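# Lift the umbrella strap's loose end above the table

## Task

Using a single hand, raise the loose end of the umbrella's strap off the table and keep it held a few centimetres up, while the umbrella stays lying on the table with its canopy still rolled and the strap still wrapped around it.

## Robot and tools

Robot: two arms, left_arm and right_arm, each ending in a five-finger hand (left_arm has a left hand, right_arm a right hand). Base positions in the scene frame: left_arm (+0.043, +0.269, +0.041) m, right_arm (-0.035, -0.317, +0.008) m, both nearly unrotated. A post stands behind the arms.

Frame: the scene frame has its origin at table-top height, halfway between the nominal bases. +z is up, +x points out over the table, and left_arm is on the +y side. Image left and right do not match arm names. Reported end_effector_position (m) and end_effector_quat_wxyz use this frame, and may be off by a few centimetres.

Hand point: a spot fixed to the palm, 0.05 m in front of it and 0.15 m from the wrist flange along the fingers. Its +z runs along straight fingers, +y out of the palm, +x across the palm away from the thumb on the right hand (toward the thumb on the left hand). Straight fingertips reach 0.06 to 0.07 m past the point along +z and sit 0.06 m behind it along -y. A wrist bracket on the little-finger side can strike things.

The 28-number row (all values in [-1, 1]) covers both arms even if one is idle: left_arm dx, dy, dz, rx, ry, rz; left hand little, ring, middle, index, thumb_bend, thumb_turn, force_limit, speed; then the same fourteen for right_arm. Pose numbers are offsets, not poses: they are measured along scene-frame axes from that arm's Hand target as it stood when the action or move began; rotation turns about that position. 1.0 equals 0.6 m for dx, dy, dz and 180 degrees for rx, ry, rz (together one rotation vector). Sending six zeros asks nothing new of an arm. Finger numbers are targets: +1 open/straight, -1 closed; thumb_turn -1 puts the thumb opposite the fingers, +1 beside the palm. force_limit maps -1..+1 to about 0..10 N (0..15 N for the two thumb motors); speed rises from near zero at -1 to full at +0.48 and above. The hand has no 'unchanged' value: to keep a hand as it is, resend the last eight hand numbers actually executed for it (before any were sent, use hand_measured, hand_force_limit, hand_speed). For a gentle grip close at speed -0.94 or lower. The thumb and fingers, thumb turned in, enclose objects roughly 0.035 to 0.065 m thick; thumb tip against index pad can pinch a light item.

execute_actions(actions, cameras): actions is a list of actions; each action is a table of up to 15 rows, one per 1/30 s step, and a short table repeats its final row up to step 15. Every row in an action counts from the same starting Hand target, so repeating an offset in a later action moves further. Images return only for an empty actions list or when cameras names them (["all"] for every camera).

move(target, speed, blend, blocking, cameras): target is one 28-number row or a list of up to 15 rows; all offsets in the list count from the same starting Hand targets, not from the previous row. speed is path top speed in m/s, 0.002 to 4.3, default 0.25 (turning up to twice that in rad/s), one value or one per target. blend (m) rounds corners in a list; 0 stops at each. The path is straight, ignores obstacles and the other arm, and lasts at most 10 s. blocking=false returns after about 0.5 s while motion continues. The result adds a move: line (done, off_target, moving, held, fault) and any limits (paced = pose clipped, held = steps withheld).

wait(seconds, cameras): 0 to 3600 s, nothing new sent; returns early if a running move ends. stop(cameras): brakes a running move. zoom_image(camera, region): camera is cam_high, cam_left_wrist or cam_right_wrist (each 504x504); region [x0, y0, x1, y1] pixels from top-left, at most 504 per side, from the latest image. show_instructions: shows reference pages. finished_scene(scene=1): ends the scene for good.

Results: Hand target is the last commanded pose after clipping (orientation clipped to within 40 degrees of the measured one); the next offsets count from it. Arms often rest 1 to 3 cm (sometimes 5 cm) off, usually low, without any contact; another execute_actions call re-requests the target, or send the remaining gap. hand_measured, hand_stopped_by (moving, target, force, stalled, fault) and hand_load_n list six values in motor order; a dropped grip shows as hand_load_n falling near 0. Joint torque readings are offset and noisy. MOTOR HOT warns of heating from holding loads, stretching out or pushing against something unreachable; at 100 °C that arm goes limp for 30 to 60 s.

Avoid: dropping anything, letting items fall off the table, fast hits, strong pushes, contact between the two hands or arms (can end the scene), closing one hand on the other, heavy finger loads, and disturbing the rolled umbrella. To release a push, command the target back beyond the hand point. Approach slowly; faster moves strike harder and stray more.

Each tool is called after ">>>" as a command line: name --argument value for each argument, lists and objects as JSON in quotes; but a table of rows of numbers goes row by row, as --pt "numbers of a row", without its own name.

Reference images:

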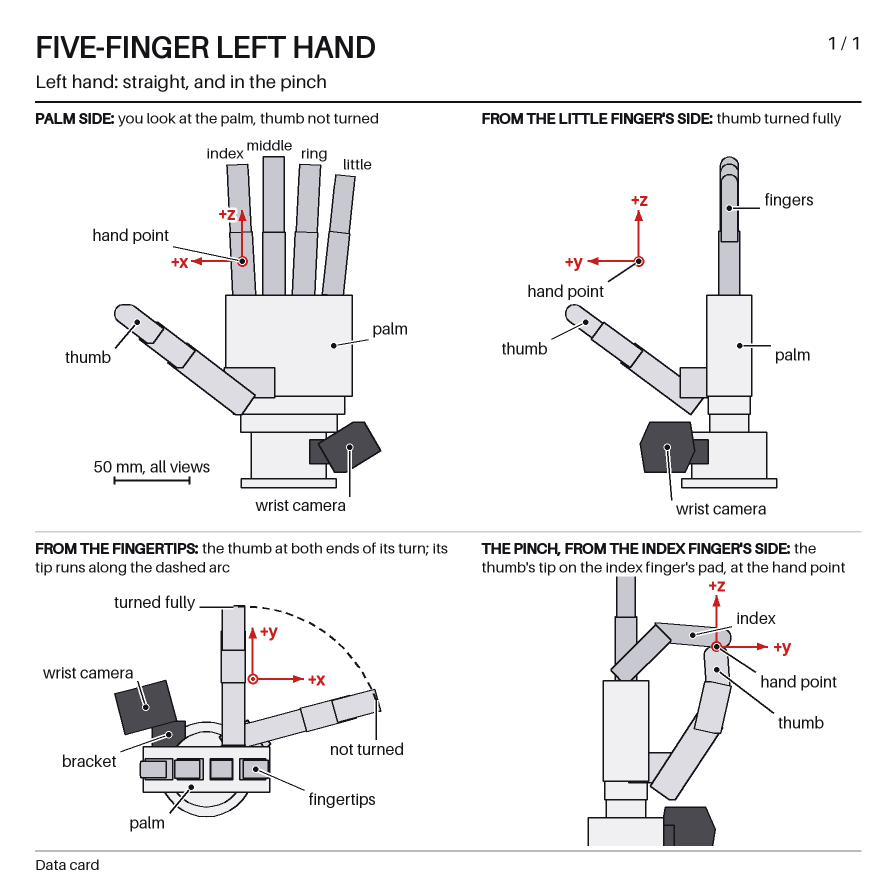

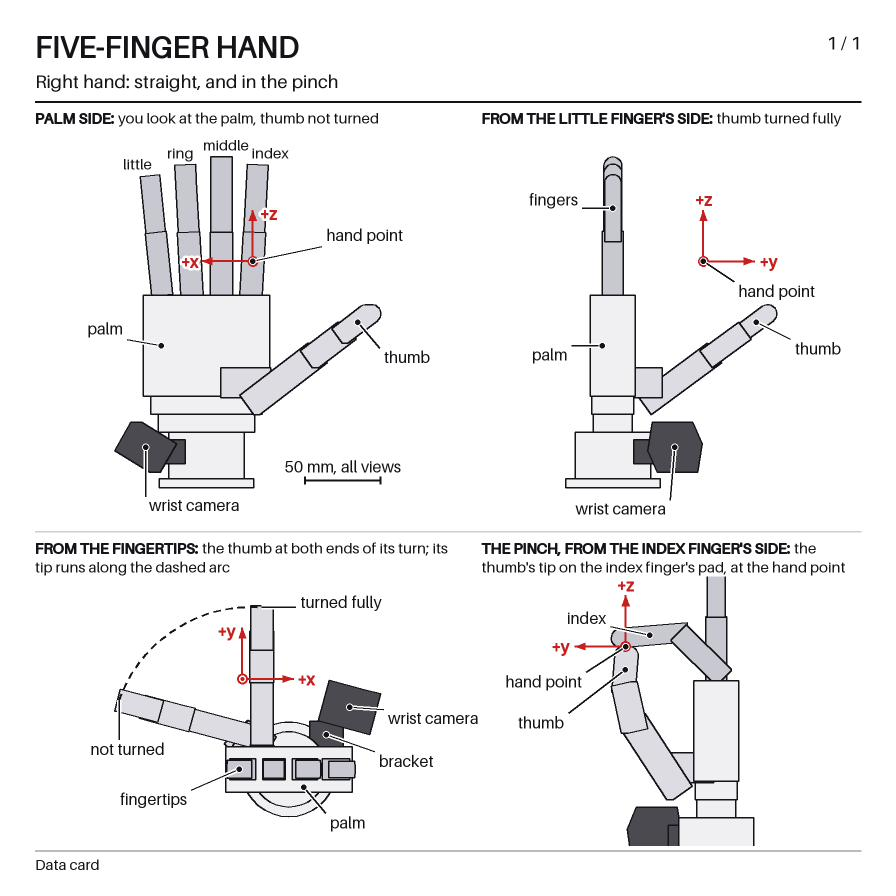

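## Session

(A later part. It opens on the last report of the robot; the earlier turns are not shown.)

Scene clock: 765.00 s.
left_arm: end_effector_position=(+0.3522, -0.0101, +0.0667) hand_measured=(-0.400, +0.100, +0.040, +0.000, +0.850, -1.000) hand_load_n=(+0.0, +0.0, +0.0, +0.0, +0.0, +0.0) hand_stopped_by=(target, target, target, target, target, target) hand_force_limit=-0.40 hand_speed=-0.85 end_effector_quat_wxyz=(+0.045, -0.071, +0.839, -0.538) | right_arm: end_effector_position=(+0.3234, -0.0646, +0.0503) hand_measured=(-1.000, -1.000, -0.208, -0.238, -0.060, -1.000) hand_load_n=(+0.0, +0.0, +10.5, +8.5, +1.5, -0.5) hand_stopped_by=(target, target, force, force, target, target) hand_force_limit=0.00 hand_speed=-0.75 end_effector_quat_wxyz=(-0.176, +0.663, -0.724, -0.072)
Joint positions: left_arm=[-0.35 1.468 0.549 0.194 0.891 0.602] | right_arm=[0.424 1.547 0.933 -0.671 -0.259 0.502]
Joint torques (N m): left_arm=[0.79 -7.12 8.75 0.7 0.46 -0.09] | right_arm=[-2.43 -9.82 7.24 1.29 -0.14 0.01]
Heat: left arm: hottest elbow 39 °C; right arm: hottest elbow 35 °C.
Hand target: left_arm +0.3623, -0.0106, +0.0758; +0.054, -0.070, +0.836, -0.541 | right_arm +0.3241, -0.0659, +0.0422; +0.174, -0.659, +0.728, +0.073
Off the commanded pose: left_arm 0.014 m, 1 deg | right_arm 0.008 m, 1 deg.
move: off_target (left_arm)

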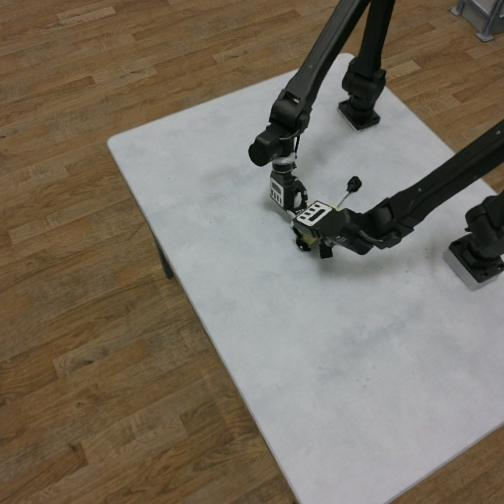

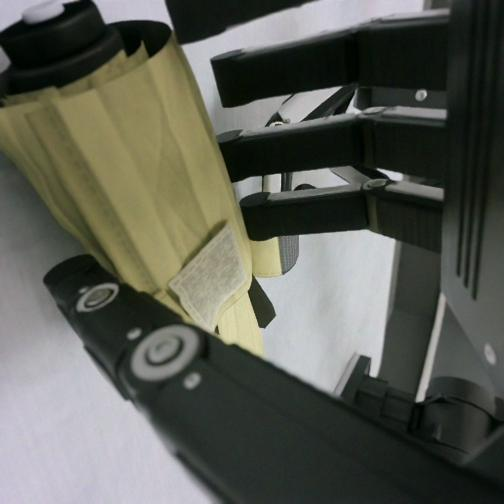

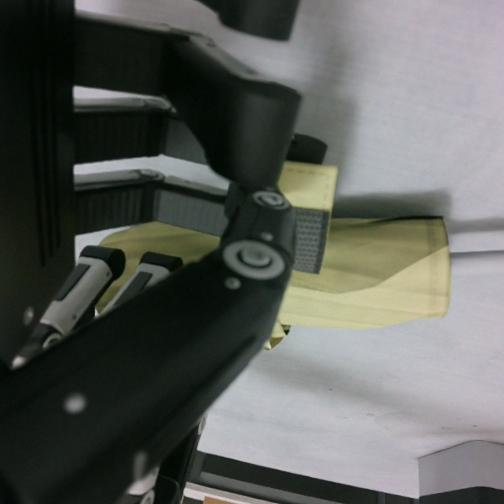

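>>> move --pt "0 0.05 0.1 0 0 0 -0.4 0.1 0.04 0.0 0.85 -1 -0.4 -0.85 0 0 0 0 0 0 -1 -1 -0.35 -0.4 -0.06 -1 0.0 -0.75" --pt "0 0.2 0.25 0 0 0 -0.4 0.1 0.04 0.0 0.85 -1 -0.4 -0.85 0 0 0 0 0 0 -1 -1 -0.35 -0.4 -0.06 -1 0.0 -0.75" --speed 0.08 --blend 0.02 --cameras '["cam_right_wrist","cam_left_wrist","cam_high"]'

>>> zoom_image --camera "cam_high" --region '[240, 150, 400, 280]'

Scene clock: 769.60 s.
left_arm: end_effector_position=(+0.3469, +0.1071, +0.2071) hand_measured=(-0.400, +0.100, +0.040, +0.000, +0.850, -1.000) hand_load_n=(+0.5, +0.0, +0.0, +0.0, +0.0, +0.0) hand_stopped_by=(target, target, target, target, target, target) hand_force_limit=-0.40 hand_speed=-0.85 end_effector_quat_wxyz=(+0.033, -0.082, +0.838, -0.539) | right_arm: end_effector_position=(+0.3234, -0.0646, +0.0503) hand_measured=(-1.000, -1.000, -0.208, -0.238, -0.060, -1.000) hand_load_n=(+0.0, +0.0, +10.0, +8.5, +1.5, -1.0) hand_stopped_by=(target, target, force, force, target, target) hand_force_limit=0.00 hand_speed=-0.75 end_effector_quat_wxyz=(-0.176, +0.663, -0.724, -0.072)
Joint positions: left_arm=[0.006 1.146 0.788 -0.845 1.107 1.127] | right_arm=[0.424 1.547 0.933 -0.671 -0.259 0.502]
Joint torques (N m): left_arm=[0.79 -4.48 14.01 0.12 0.85 0.04] | right_arm=[-1.9 -9.99 7.34 1.33 -0.12 0.03]
Heat: left arm: hottest elbow 39 °C; right arm: hottest elbow 35 °C.
Hand target: left_arm +0.3623, +0.1094, +0.2257; +0.054, -0.070, +0.836, -0.541 | right_arm +0.3241, -0.0659, +0.0422; +0.174, -0.659, +0.728, +0.073
Off the commanded pose: left_arm 0.024 m, 3 deg | right_arm 0.008 m, 1 deg.
move: off_target (left_arm)

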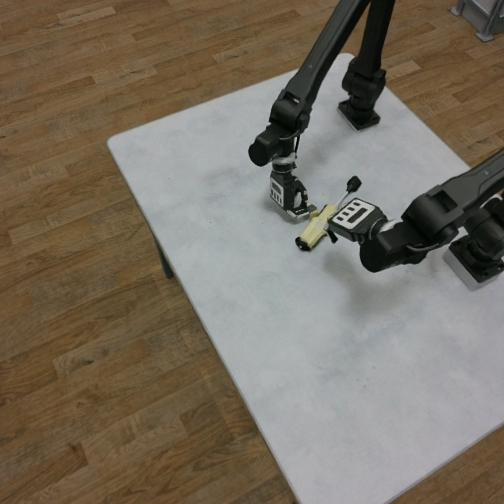

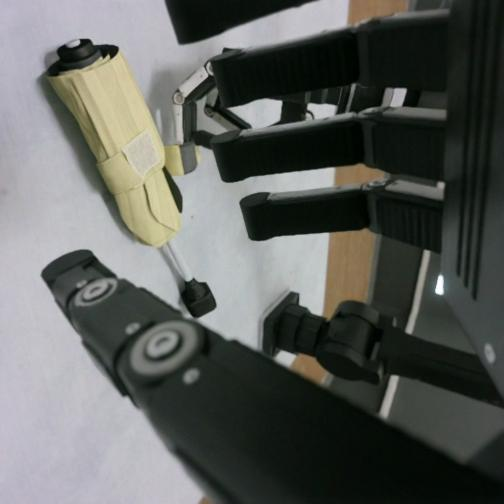

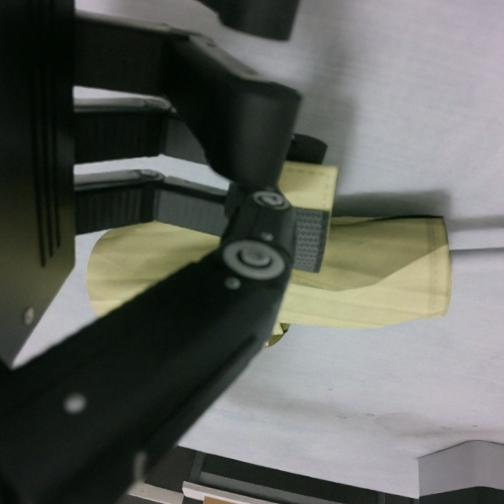

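Scaled by 3.150 from the camera's image (finer frame: 720x720).

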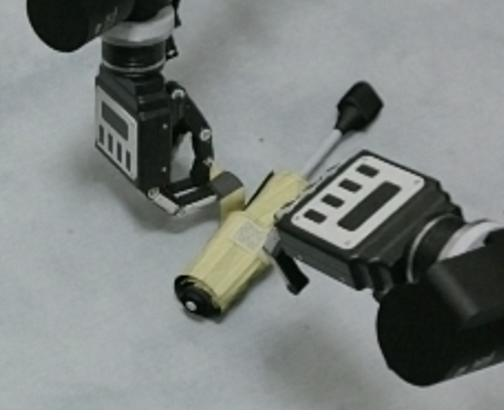

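>>> move --target '[0,0.1,0.05,0,0,0,-0.4,0.1,0.04,0.0,0.85,-1,-0.4,-0.85,0,0.012,0.045,0,0,0,-1,-1,-0.35,-0.4,-0.06,-1,0.0,-0.75]' --speed 0.03 --cameras '["cam_right_wrist","cam_left_wrist","cam_high"]'

>>> zoom_image --camera "cam_high" --region '[240, 150, 400, 280]'

>>> zoom_image --camera "cam_left_wrist" --region '[0, 20, 300, 320]'

Scene clock: 774.70 s.
left_arm: end_effector_position=(+0.3479, +0.1646, +0.2428) hand_measured=(-0.400, +0.100, +0.040, +0.000, +0.850, -1.000) hand_load_n=(+0.0, +0.0, +0.0, +0.0, +0.0, +0.0) hand_stopped_by=(target, target, target, target, target, target) hand_force_limit=-0.40 hand_speed=-0.85 end_effector_quat_wxyz=(+0.039, -0.078, +0.837, -0.541) | right_arm: end_effector_position=(+0.3140, -0.0667, +0.0518) hand_measured=(-1.000, -1.000, -0.208, -0.238, -0.060, -1.000) hand_load_n=(+0.0, +0.0, +10.0, +8.5, +1.5, -1.0) hand_stopped_by=(target, target, force, force, target, target) hand_force_limit=0.00 hand_speed=-0.75 end_effector_quat_wxyz=(-0.159, +0.661, -0.729, -0.078)
Joint positions: left_arm=[0.191 1.196 0.937 -1.315 1.146 1.553] | right_arm=[0.428 1.54 0.933 -0.713 -0.256 0.511]
Joint torques (N m): left_arm=[0.79 -3.72 13.7 -0.35 0.91 -0.04] | right_arm=[-0.79 -12.4 10.92 0.24 -0.11 0.08]
Heat: left arm: hottest elbow 40 °C; right arm: hottest elbow 35 °C.
Hand target: left_arm +0.3623, +0.1694, +0.2558; +0.054, -0.070, +0.836, -0.541 | right_arm +0.3240, -0.0587, +0.0691; +0.174, -0.659, +0.728, +0.073
Off the commanded pose: left_arm 0.020 m, 2 deg | right_arm 0.022 m, 2 deg.
move: off_target (left_arm, right_arm)

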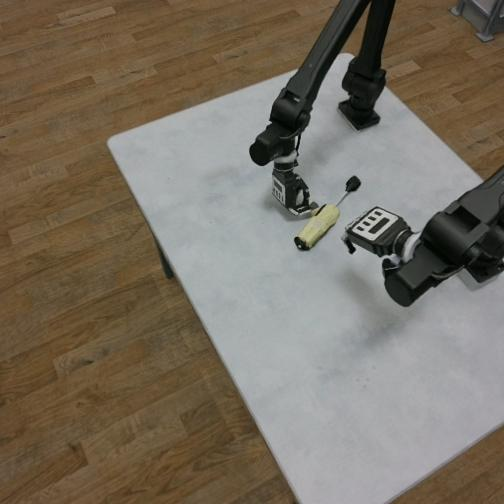

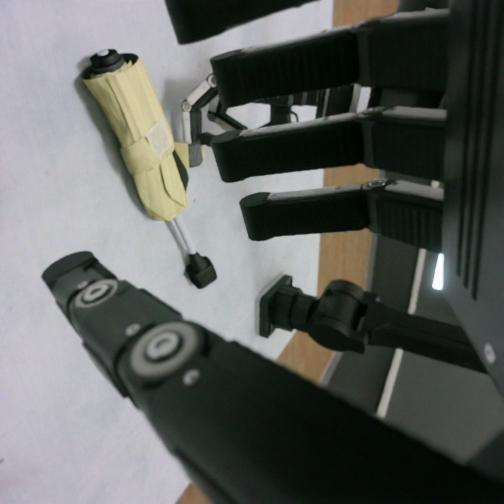

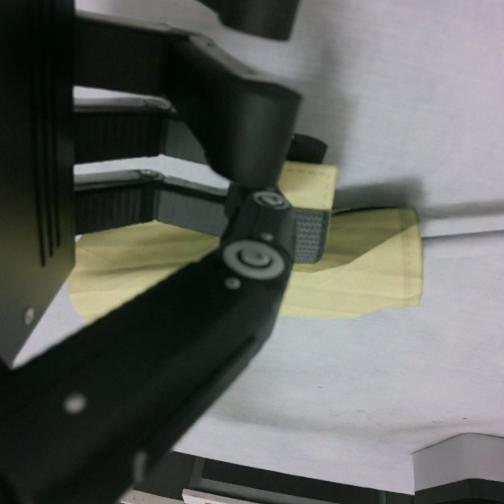

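Scaled by 3.150 from the camera's image (finer frame: 720x720).

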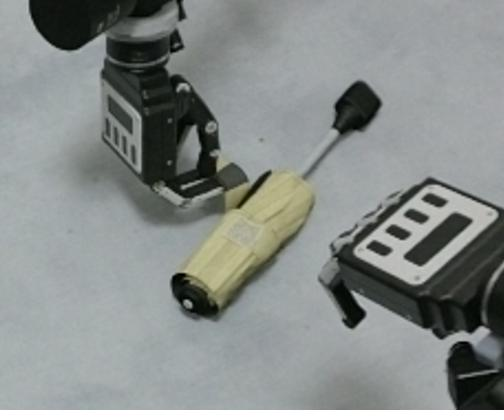

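Scaled by 1.680 from the camera's image (finer frame: 720x720).

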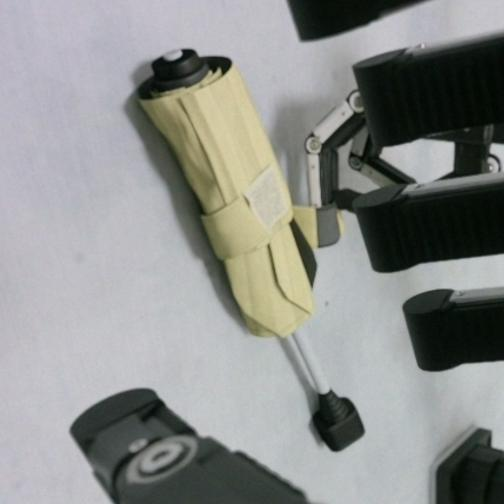

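>>> move --target '[0,0,0,0,0,0,-0.4,0.1,0.04,0.0,0.85,-1,-0.4,-0.85,-0.01,0.012,0.02,0,0,0,-1,-1,-0.35,-0.4,-0.06,-1,0.0,-0.75]' --speed 0.03 --cameras '["cam_right_wrist","cam_left_wrist","cam_high"]'

>>> zoom_image --camera "cam_left_wrist" --region '[0, 20, 300, 320]'

>>> zoom_image --camera "cam_high" --region '[260, 160, 380, 260]'

Scene clock: 777.87 s.
left_arm: end_effector_position=(+0.3479, +0.1646, +0.2428) hand_measured=(-0.400, +0.100, +0.040, +0.000, +0.850, -1.000) hand_load_n=(+0.0, +0.0, +0.0, +0.0, +0.0, +0.0) hand_stopped_by=(target, target, target, target, target, target) hand_force_limit=-0.40 hand_speed=-0.85 end_effector_quat_wxyz=(+0.039, -0.077, +0.837, -0.541) | right_arm: end_effector_position=(+0.3055, -0.0606, +0.0624) hand_measured=(-1.000, -1.000, -0.208, -0.238, -0.060, -1.000) hand_load_n=(+0.0, +0.0, +10.0, +8.5, +1.5, -1.0) hand_stopped_by=(target, target, force, force, target, target) hand_force_limit=0.00 hand_speed=-0.75 end_effector_quat_wxyz=(-0.158, +0.661, -0.729, -0.079)
Joint positions: left_arm=[0.191 1.196 0.937 -1.315 1.146 1.555] | right_arm=[0.45 1.511 0.933 -0.74 -0.251 0.532]
Joint torques (N m): left_arm=[0.79 -3.72 13.67 -0.35 0.9 0.03] | right_arm=[-0.97 -11.52 11.62 0.16 -0.11 0.08]
Heat: left arm: hottest elbow 40 °C; right arm: hottest elbow 35 °C.
Hand target: left_arm +0.3623, +0.1694, +0.2558; +0.054, -0.070, +0.836, -0.541 | right_arm +0.3182, -0.0515, +0.0812; +0.174, -0.659, +0.728, +0.073
Off the commanded pose: left_arm 0.020 m, 2 deg | right_arm 0.024 m, 2 deg.
move: off_target (right_arm)

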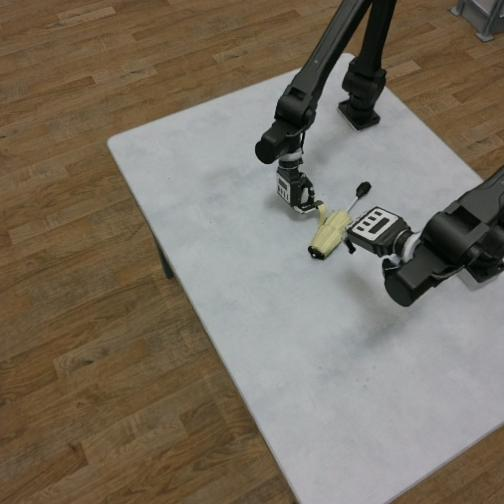

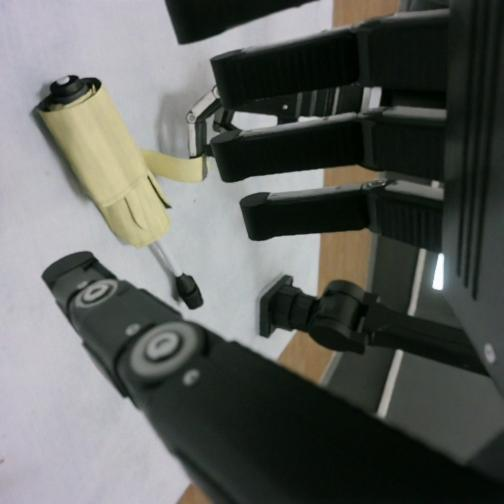

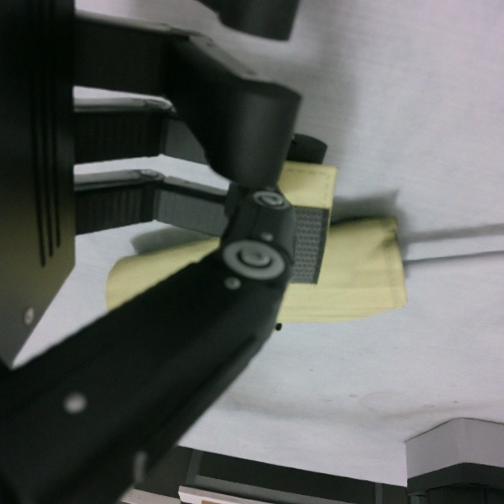

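Scaled by 1.680 from the camera's image (finer frame: 720x720).

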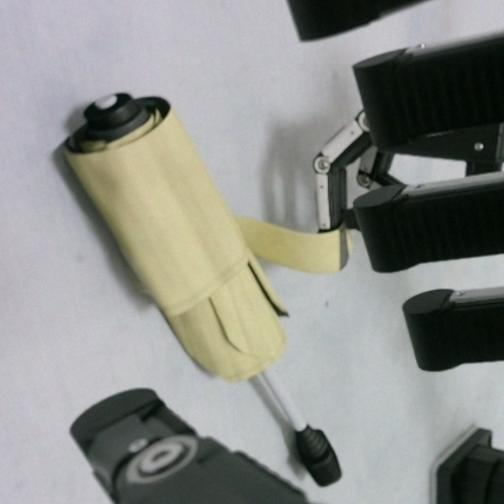

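Scaled by 4.200 from the camera's image (finer frame: 720x720).

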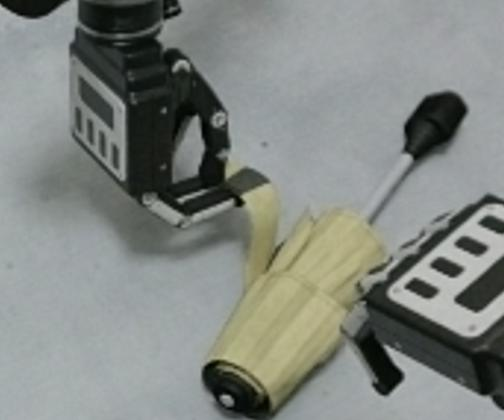

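>>> zoom_image --camera "cam_left_wrist" --region '[20, 60, 220, 260]'

>>> zoom_image --camera "cam_right_wrist" --region '[90, 140, 430, 400]'

>>> zoom_image --camera "cam_high" --region '[300, 195, 370, 265]'

Scaled by 2.520 from the camera's image (finer frame: 720x720).

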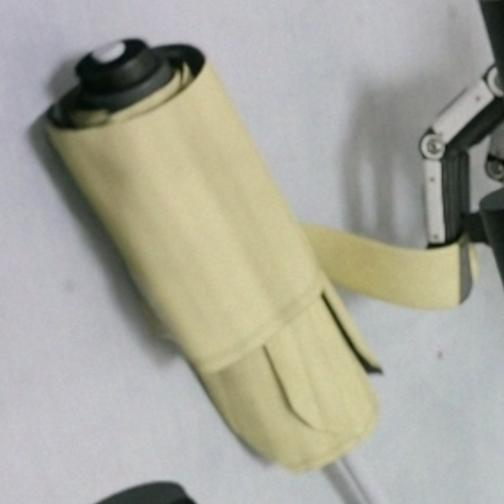

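Scaled by 1.482 from the camera's image (finer frame: 720x720).

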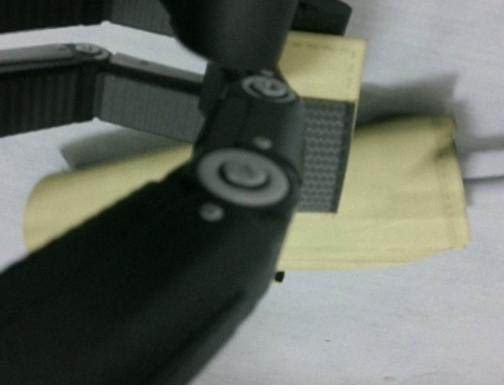

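Scaled by 7.200 from the camera's image (finer frame: 720x720).

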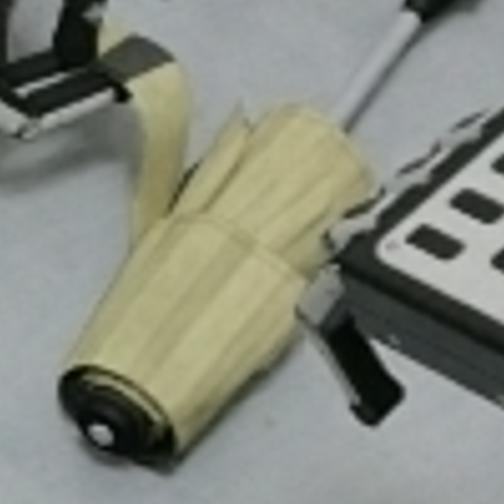

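>>> move --target '[-0.0988,-0.2532,-0.24,0.1144,0.0446,0.1233,-1,0.5,0.35,0.4,1,-1,-0.4,0,0,0,0,0,0,0,-1,-1,-0.35,-0.4,-0.06,-1,0.0,-0.75]' --speed 0.12 --cameras '["cam_right_wrist","cam_left_wrist","cam_high"]'

>>> zoom_image --camera "cam_high" --region '[260, 150, 400, 270]'

Scene clock: 800.87 s.
left_arm: end_effector_position=(+0.3030, +0.0207, +0.1142) hand_measured=(-1.000, +0.500, +0.350, +0.400, +1.000, -1.000) hand_load_n=(+0.0, +0.0, +0.0, +0.0, +0.0, +0.0) hand_stopped_by=(target, target, target, target, target, target) hand_force_limit=-0.40 hand_speed=0.00 end_effector_quat_wxyz=(+0.110, -0.252, +0.893, -0.355) | right_arm: end_effector_position=(+0.3056, -0.0606, +0.0624) hand_measured=(-1.000, -1.000, -0.208, -0.238, -0.060, -1.000) hand_load_n=(+0.0, +0.0, +10.0, +8.5, +1.5, -1.0) hand_stopped_by=(target, target, force, force, target, target) hand_force_limit=0.00 hand_speed=-0.75 end_effector_quat_wxyz=(-0.158, +0.661, -0.729, -0.079)
Joint positions: left_arm=[-0.561 1.067 0.566 -0.351 0.278 0.329] | right_arm=[0.45 1.511 0.933 -0.74 -0.251 0.533]
Joint torques (N m): left_arm=[-0.62 -2.43 9.37 1.81 0.05 -0.24] | right_arm=[-0.79 -12.04 11.58 0.09 -0.08 0.05]
Heat: left arm: hottest elbow 40 °C; right arm: hottest elbow 35 °C.
Hand target: left_arm +0.3031, +0.0175, +0.1118; +0.110, -0.255, +0.892, -0.357 | right_arm +0.3181, -0.0515, +0.0812; +0.174, -0.659, +0.728, +0.073
Off the commanded pose: left_arm 0.004 m, 0 deg | right_arm 0.024 m, 2 deg.
move: done

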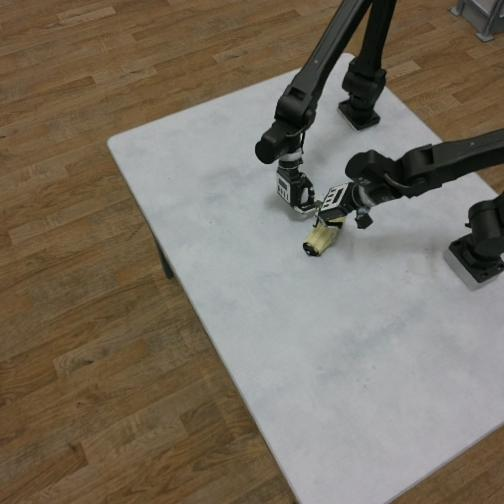

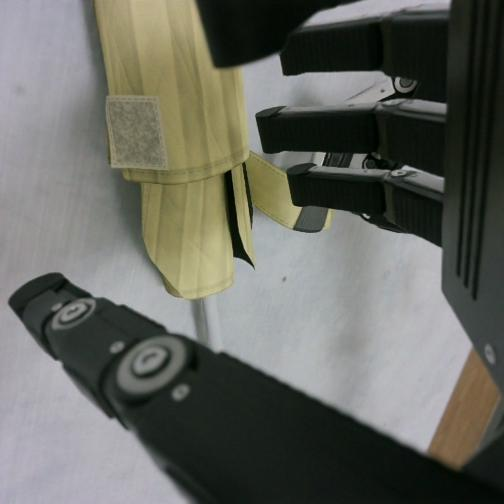

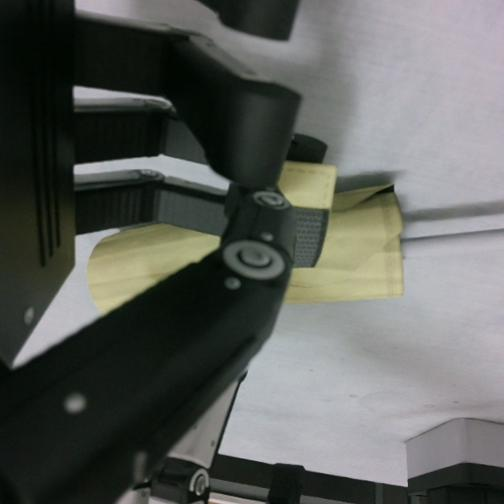

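Scaled by 3.600 from the camera's image (finer frame: 720x720).

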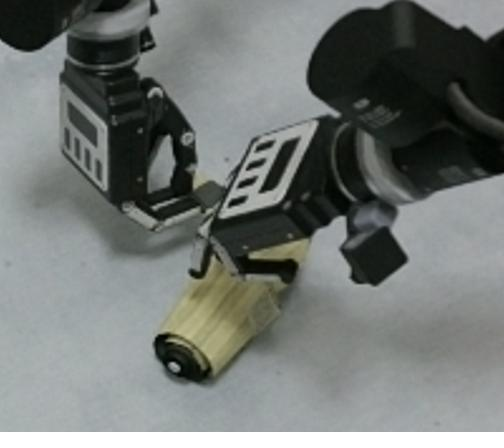

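>>> execute_actions --actions '[]'

Scene clock: 804.17 s.
left_arm: end_effector_position=(+0.3029, +0.0207, +0.1142) hand_measured=(-1.000, +0.500, +0.350, +0.400, +1.000, -1.000) hand_load_n=(+0.5, +0.0, +0.0, +0.0, +0.0, +0.0) hand_stopped_by=(target, target, target, target, target, target) hand_force_limit=-0.40 hand_speed=0.00 end_effector_quat_wxyz=(+0.110, -0.253, +0.893, -0.355) | right_arm: end_effector_position=(+0.3056, -0.0606, +0.0624) hand_measured=(-1.000, -1.000, -0.208, -0.238, -0.060, -1.000) hand_load_n=(+0.5, +0.5, +10.0, +8.5, +1.5, -1.0) hand_stopped_by=(target, target, force, force, target, target) hand_force_limit=0.00 hand_speed=-0.75 end_effector_quat_wxyz=(-0.158, +0.661, -0.729, -0.079)
Joint positions: left_arm=[-0.561 1.067 0.566 -0.351 0.278 0.328] | right_arm=[0.45 1.511 0.933 -0.74 -0.251 0.533]
Joint velocities: within noise
Joint torques (N m): left_arm=[-0.56 -2.43 9.36 1.84 0.06 -0.23] | right_arm=[-0.85 -11.81 11.66 0.13 -0.08 0.06]
Heat: left arm: hottest elbow 40 °C; right arm: hottest elbow 35 °C.
Hand target: left_arm +0.3031, +0.0174, +0.1118; +0.110, -0.255, +0.892, -0.357 | right_arm +0.3181, -0.0515, +0.0812; +0.174, -0.659, +0.728, +0.073
Off the commanded pose: left_arm 0.004 m, 0 deg | right_arm 0.024 m, 2 deg.

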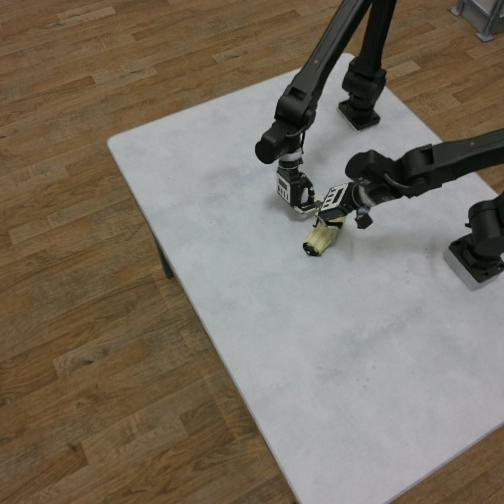

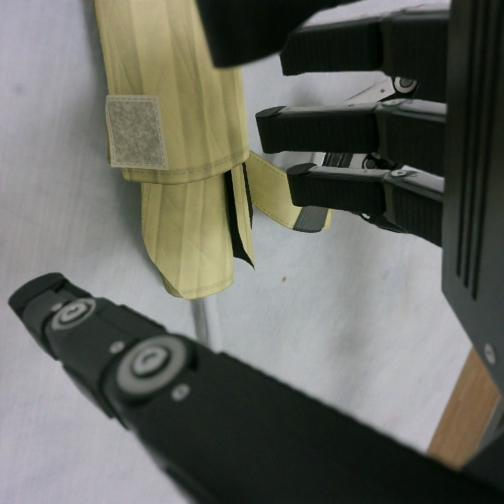

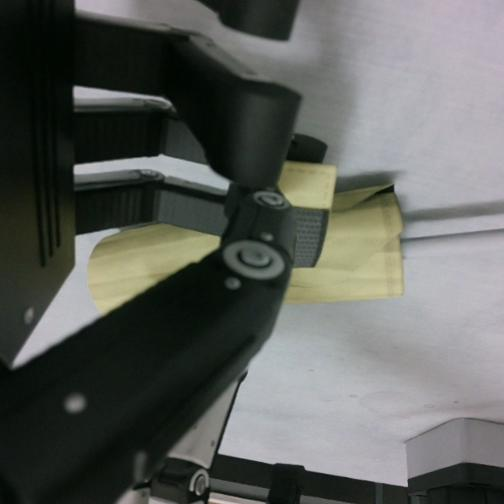

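>>> zoom_image --camera "cam_left_wrist" --region '[80, 0, 350, 300]'

>>> zoom_image --camera "cam_high" --region '[250, 150, 400, 280]'

Scaled by 1.680 from the camera's image (finer frame: 720x720).

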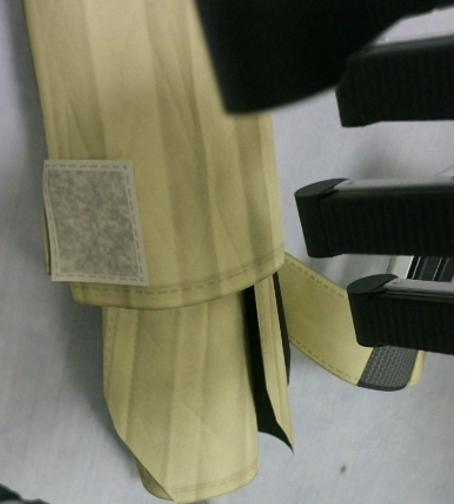

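Scaled by 3.360 from the camera's image (finer frame: 720x720).

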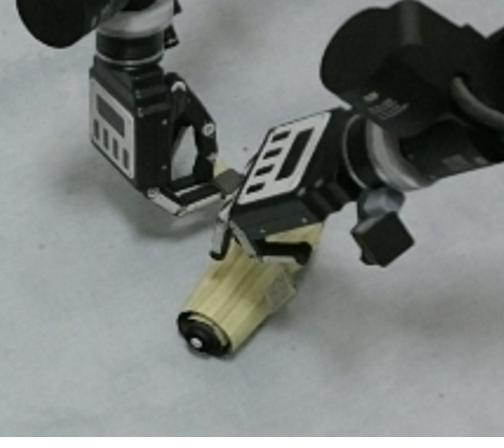

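>>> move --pt "-0.095 0.197 0.05 0 0 0 -1 0.5 0.35 0.4 1 -1 -0.4 0 0 0 0 0 0 0 -1 -1 -0.35 -0.4 -0.06 -1 0 -0.75" --pt "-0.095 0.197 0.05 0 0 0 1 1 1 1 1 1 -0.4 0 0 0 0 0 0 0 -1 -1 -0.35 -0.4 -0.06 -1 0 -0.75" --speed 0.1 --cameras '["cam_high","cam_left_wrist"]'

Scene clock: 838.07 s.
left_arm: end_effector_position=(+0.2478, +0.1328, +0.1428) hand_measured=(+1.000, +1.000, +1.000, +1.000, +1.000, +1.000) hand_load_n=(+0.0, +0.0, +0.0, -0.5, +0.0, +0.0) hand_stopped_by=(target, target, target, target, target, target) hand_force_limit=-0.40 hand_speed=0.00 end_effector_quat_wxyz=(+0.111, -0.254, +0.891, -0.359) | right_arm: end_effector_position=(+0.3056, -0.0606, +0.0624) hand_measured=(-1.000, -1.000, -0.208, -0.238, -0.060, -1.000) hand_load_n=(+0.0, +0.0, +10.0, +8.5, +1.5, -1.0) hand_stopped_by=(target, target, force, force, target, target) hand_force_limit=0.00 hand_speed=-0.75 end_effector_quat_wxyz=(-0.158, +0.661, -0.729, -0.079)
Joint positions: left_arm=[-0.207 0.669 0.472 -0.76 0.502 0.62] | right_arm=[0.45 1.511 0.933 -0.74 -0.251 0.533]
Joint torques (N m): left_arm=[0.91 0.44 10.52 0.57 0.48 0.01] | right_arm=[-1.14 -11.69 11.59 0.16 -0.08 0.06]
Heat: left arm: hottest elbow 39 °C; right arm: hottest elbow 36 °C.
Hand target: left_arm +0.2461, +0.1357, +0.1418; +0.110, -0.255, +0.892, -0.357 | right_arm +0.3181, -0.0515, +0.0812; +0.174, -0.659, +0.728, +0.073
Off the commanded pose: left_arm 0.004 m, 0 deg | right_arm 0.024 m, 2 deg.
move: done

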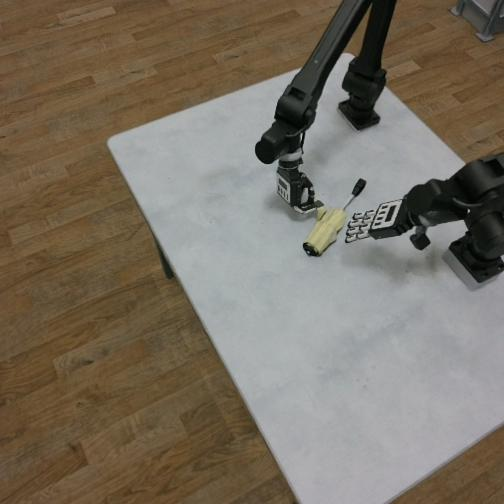

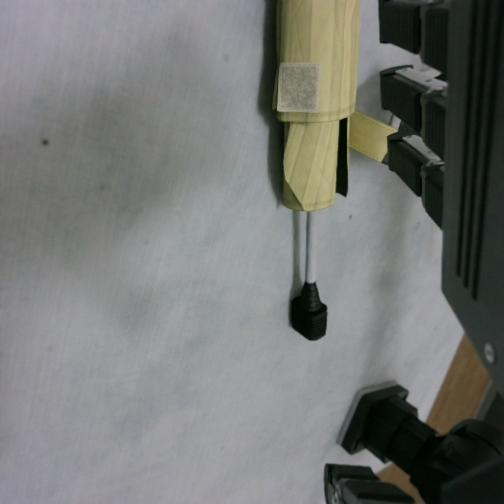

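>>> zoom_image --camera "cam_high" --region '[260, 160, 400, 270]'

>>> zoom_image --camera "cam_left_wrist" --region '[240, 0, 460, 220]'

Scaled by 3.600 from the camera's image (finer frame: 720x720).

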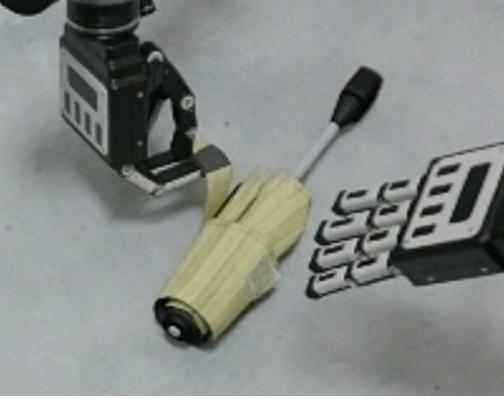

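Scaled by 2.291 from the camera's image (finer frame: 720x720).

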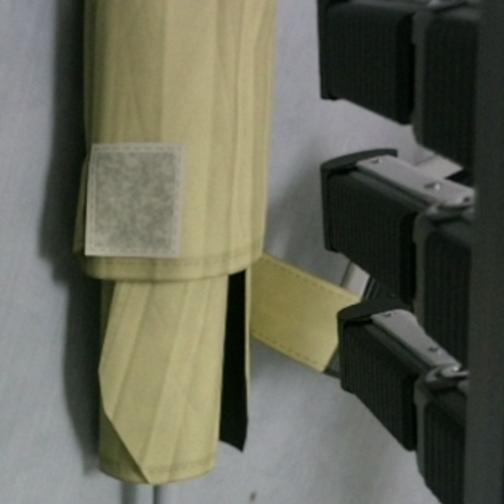

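>>> move --target '[0,0,-0.155,0,0,0,1,1,1,1,1,1,-0.4,0,0,0,0,0,0,0,-1,-1,-0.35,-0.4,-0.06,-1,0,-0.75]' --speed 0.1 --cameras '["cam_high","cam_left_wrist"]'

>>> zoom_image --camera "cam_high" --region '[260, 160, 400, 270]'

Scene clock: 847.13 s.
left_arm: end_effector_position=(+0.2430, +0.1348, +0.0503) hand_measured=(+1.000, +1.000, +1.000, +1.000, +1.000, +1.000) hand_load_n=(+0.0, +0.0, -0.5, +0.0, +0.0, -0.5) hand_stopped_by=(target, target, target, target, target, target) hand_force_limit=-0.40 hand_speed=0.00 end_effector_quat_wxyz=(+0.105, -0.257, +0.892, -0.356) | right_arm: end_effector_position=(+0.3056, -0.0606, +0.0624) hand_measured=(-1.000, -1.000, -0.208, -0.238, -0.060, -1.000) hand_load_n=(+0.0, +0.0, +10.0, +8.5, +1.5, -1.0) hand_stopped_by=(target, target, force, force, target, target) hand_force_limit=0.00 hand_speed=-0.75 end_effector_quat_wxyz=(-0.158, +0.661, -0.729, -0.079)
Joint positions: left_arm=[-0.203 0.829 0.269 -0.413 0.504 0.624] | right_arm=[0.45 1.511 0.933 -0.74 -0.251 0.533]
Joint torques (N m): left_arm=[0.56 0.79 9.01 1.63 0.41 -0.02] | right_arm=[-0.73 -11.87 11.58 0.12 -0.06 0.06]
Heat: left arm: hottest elbow 39 °C; right arm: hottest elbow 36 °C.
Hand target: left_arm +0.2460, +0.1356, +0.0488; +0.110, -0.255, +0.892, -0.358 | right_arm +0.3181, -0.0515, +0.0812; +0.174, -0.659, +0.728, +0.073
Off the commanded pose: left_arm 0.004 m, 1 deg | right_arm 0.024 m, 2 deg.
move: done

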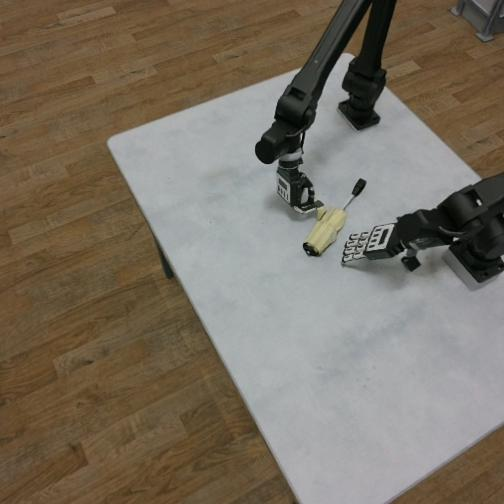

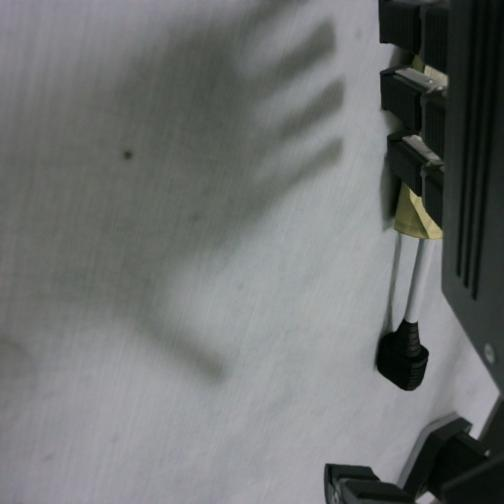

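Scaled by 3.600 from the camera's image (finer frame: 720x720).

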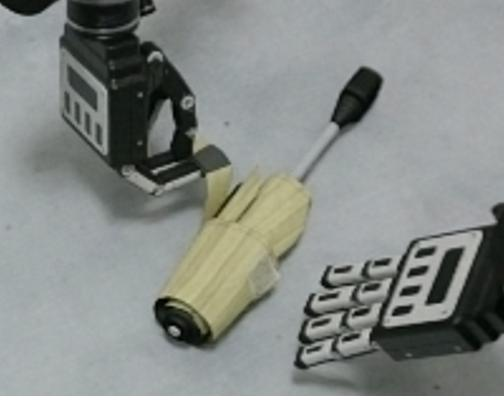

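>>> move --target '[0.062,-0.02,-0.022,0,0,0,1,1,1,1,1,1,-0.4,0,0,0,0,0,0,0,-1,-1,-0.35,-0.4,-0.06,-1,0,-0.75]' --speed 0.06 --cameras '["cam_high","cam_left_wrist"]'

>>> zoom_image --camera "cam_high" --region '[260, 160, 400, 270]'

Scene clock: 850.70 s.
left_arm: end_effector_position=(+0.2622, +0.1304, +0.0271) hand_measured=(+1.000, +1.000, +1.000, +1.000, +1.000, +1.000) hand_load_n=(+0.0, +0.0, -1.0, +0.0, +0.0, +0.0) hand_stopped_by=(target, target, target, target, target, target) hand_force_limit=-0.40 hand_speed=0.00 end_effector_quat_wxyz=(+0.094, -0.262, +0.895, -0.350) | right_arm: end_effector_position=(+0.3056, -0.0606, +0.0624) hand_measured=(-1.000, -1.000, -0.208, -0.238, -0.060, -1.000) hand_load_n=(+0.0, +0.0, +10.0, +8.5, +1.5, -1.0) hand_stopped_by=(target, target, force, force, target, target) hand_force_limit=0.00 hand_speed=-0.75 end_effector_quat_wxyz=(-0.158, +0.661, -0.729, -0.079)
Joint positions: left_arm=[-0.202 1.03 0.287 -0.259 0.505 0.624] | right_arm=[0.45 1.511 0.933 -0.74 -0.251 0.533]
Joint torques (N m): left_arm=[-0.73 0.67 11.36 1.91 0.09 -0.17] | right_arm=[-1.03 -11.93 11.56 0.2 -0.1 0.08]
Heat: left arm: hottest elbow 38 °C; right arm: hottest elbow 36 °C.
Hand target: left_arm +0.2832, +0.1237, +0.0356; +0.110, -0.255, +0.892, -0.357 | right_arm +0.3181, -0.0515, +0.0812; +0.174, -0.659, +0.728, +0.073
Off the commanded pose: left_arm 0.024 m, 2 deg | right_arm 0.024 m, 2 deg.
move: off_target (left_arm)

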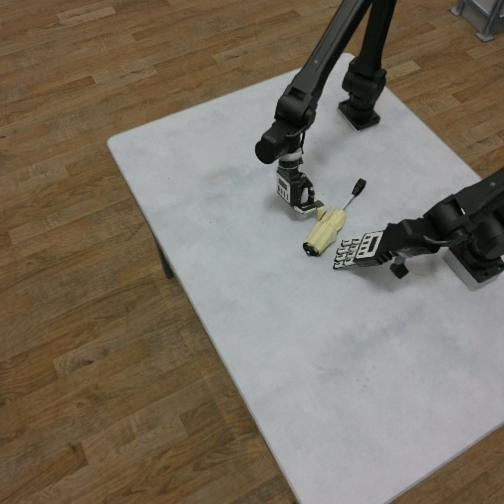

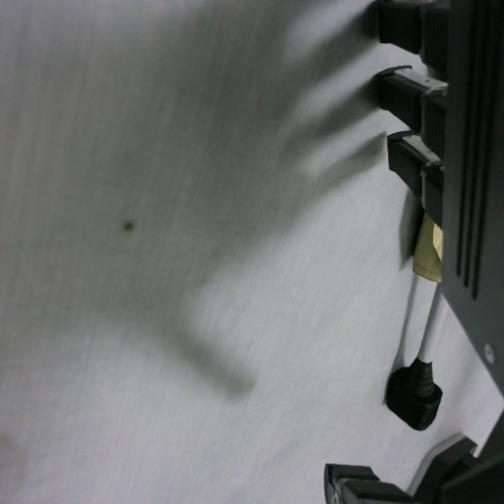

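Scaled by 3.600 from the camera's image (finer frame: 720x720).

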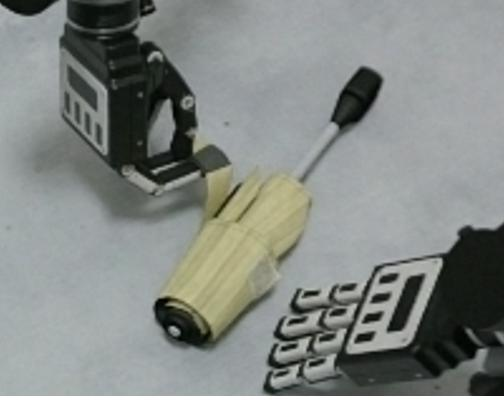

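>>> move --target '[0.027,-0.042,0.012,0,0,0,1,1,1,1,1,1,-0.4,0,0,0,0,0,0,0,-1,-1,-0.35,-0.4,-0.06,-1,0,-0.75]' --speed 0.06 --cameras '["cam_high","cam_left_wrist"]'

>>> zoom_image --camera "cam_high" --region '[260, 160, 400, 270]'

Scene clock: 854.03 s.
left_arm: end_effector_position=(+0.2780, +0.1090, +0.0301) hand_measured=(+1.000, +1.000, +1.000, +1.000, +1.000, +1.000) hand_load_n=(+0.0, +0.0, +0.0, +0.0, +0.0, +0.0) hand_stopped_by=(target, target, target, target, target, target) hand_force_limit=-0.40 hand_speed=0.00 end_effector_quat_wxyz=(+0.094, -0.260, +0.897, -0.345) | right_arm: end_effector_position=(+0.3056, -0.0606, +0.0624) hand_measured=(-1.000, -1.000, -0.208, -0.238, -0.060, -1.000) hand_load_n=(+0.0, +0.5, +10.0, +8.5, +1.5, -1.0) hand_stopped_by=(target, target, force, force, target, target) hand_force_limit=0.00 hand_speed=-0.75 end_effector_quat_wxyz=(-0.158, +0.661, -0.729, -0.079)
Joint positions: left_arm=[-0.286 1.101 0.337 -0.21 0.451 0.554] | right_arm=[0.45 1.511 0.933 -0.74 -0.251 0.533]
Joint torques (N m): left_arm=[-0.85 -1.2 11.6 1.68 0.19 -0.27] | right_arm=[-0.85 -11.69 11.69 0.21 -0.09 0.06]
Heat: left arm: hottest elbow 39 °C; right arm: hottest elbow 36 °C.
Hand target: left_arm +0.2993, +0.0985, +0.0427; +0.110, -0.255, +0.892, -0.357 | right_arm +0.3181, -0.0515, +0.0812; +0.174, -0.659, +0.728, +0.073
Off the commanded pose: left_arm 0.027 m, 2 deg | right_arm 0.024 m, 2 deg.
move: off_target (left_arm)

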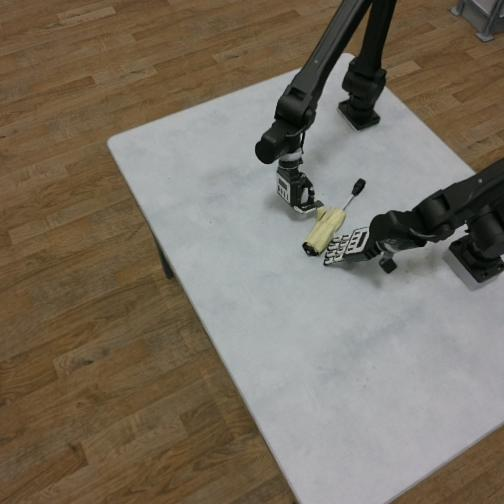

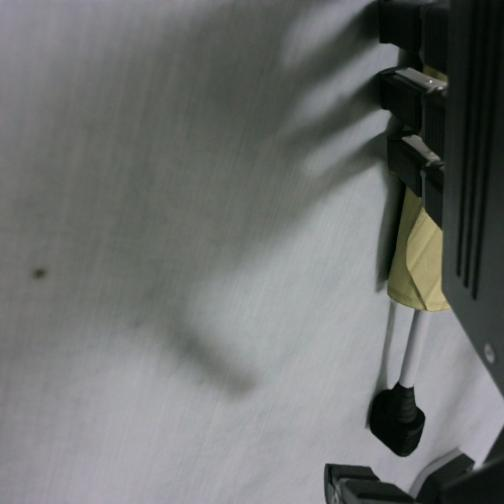

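Scaled by 3.600 from the camera's image (finer frame: 720x720).

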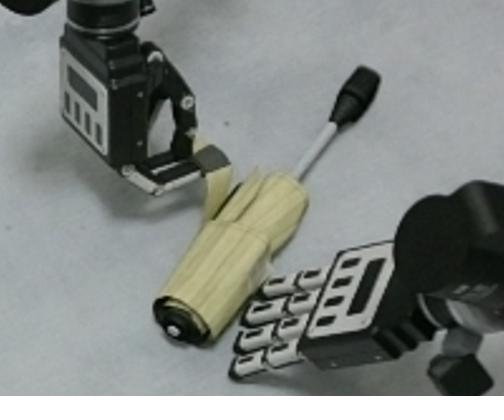

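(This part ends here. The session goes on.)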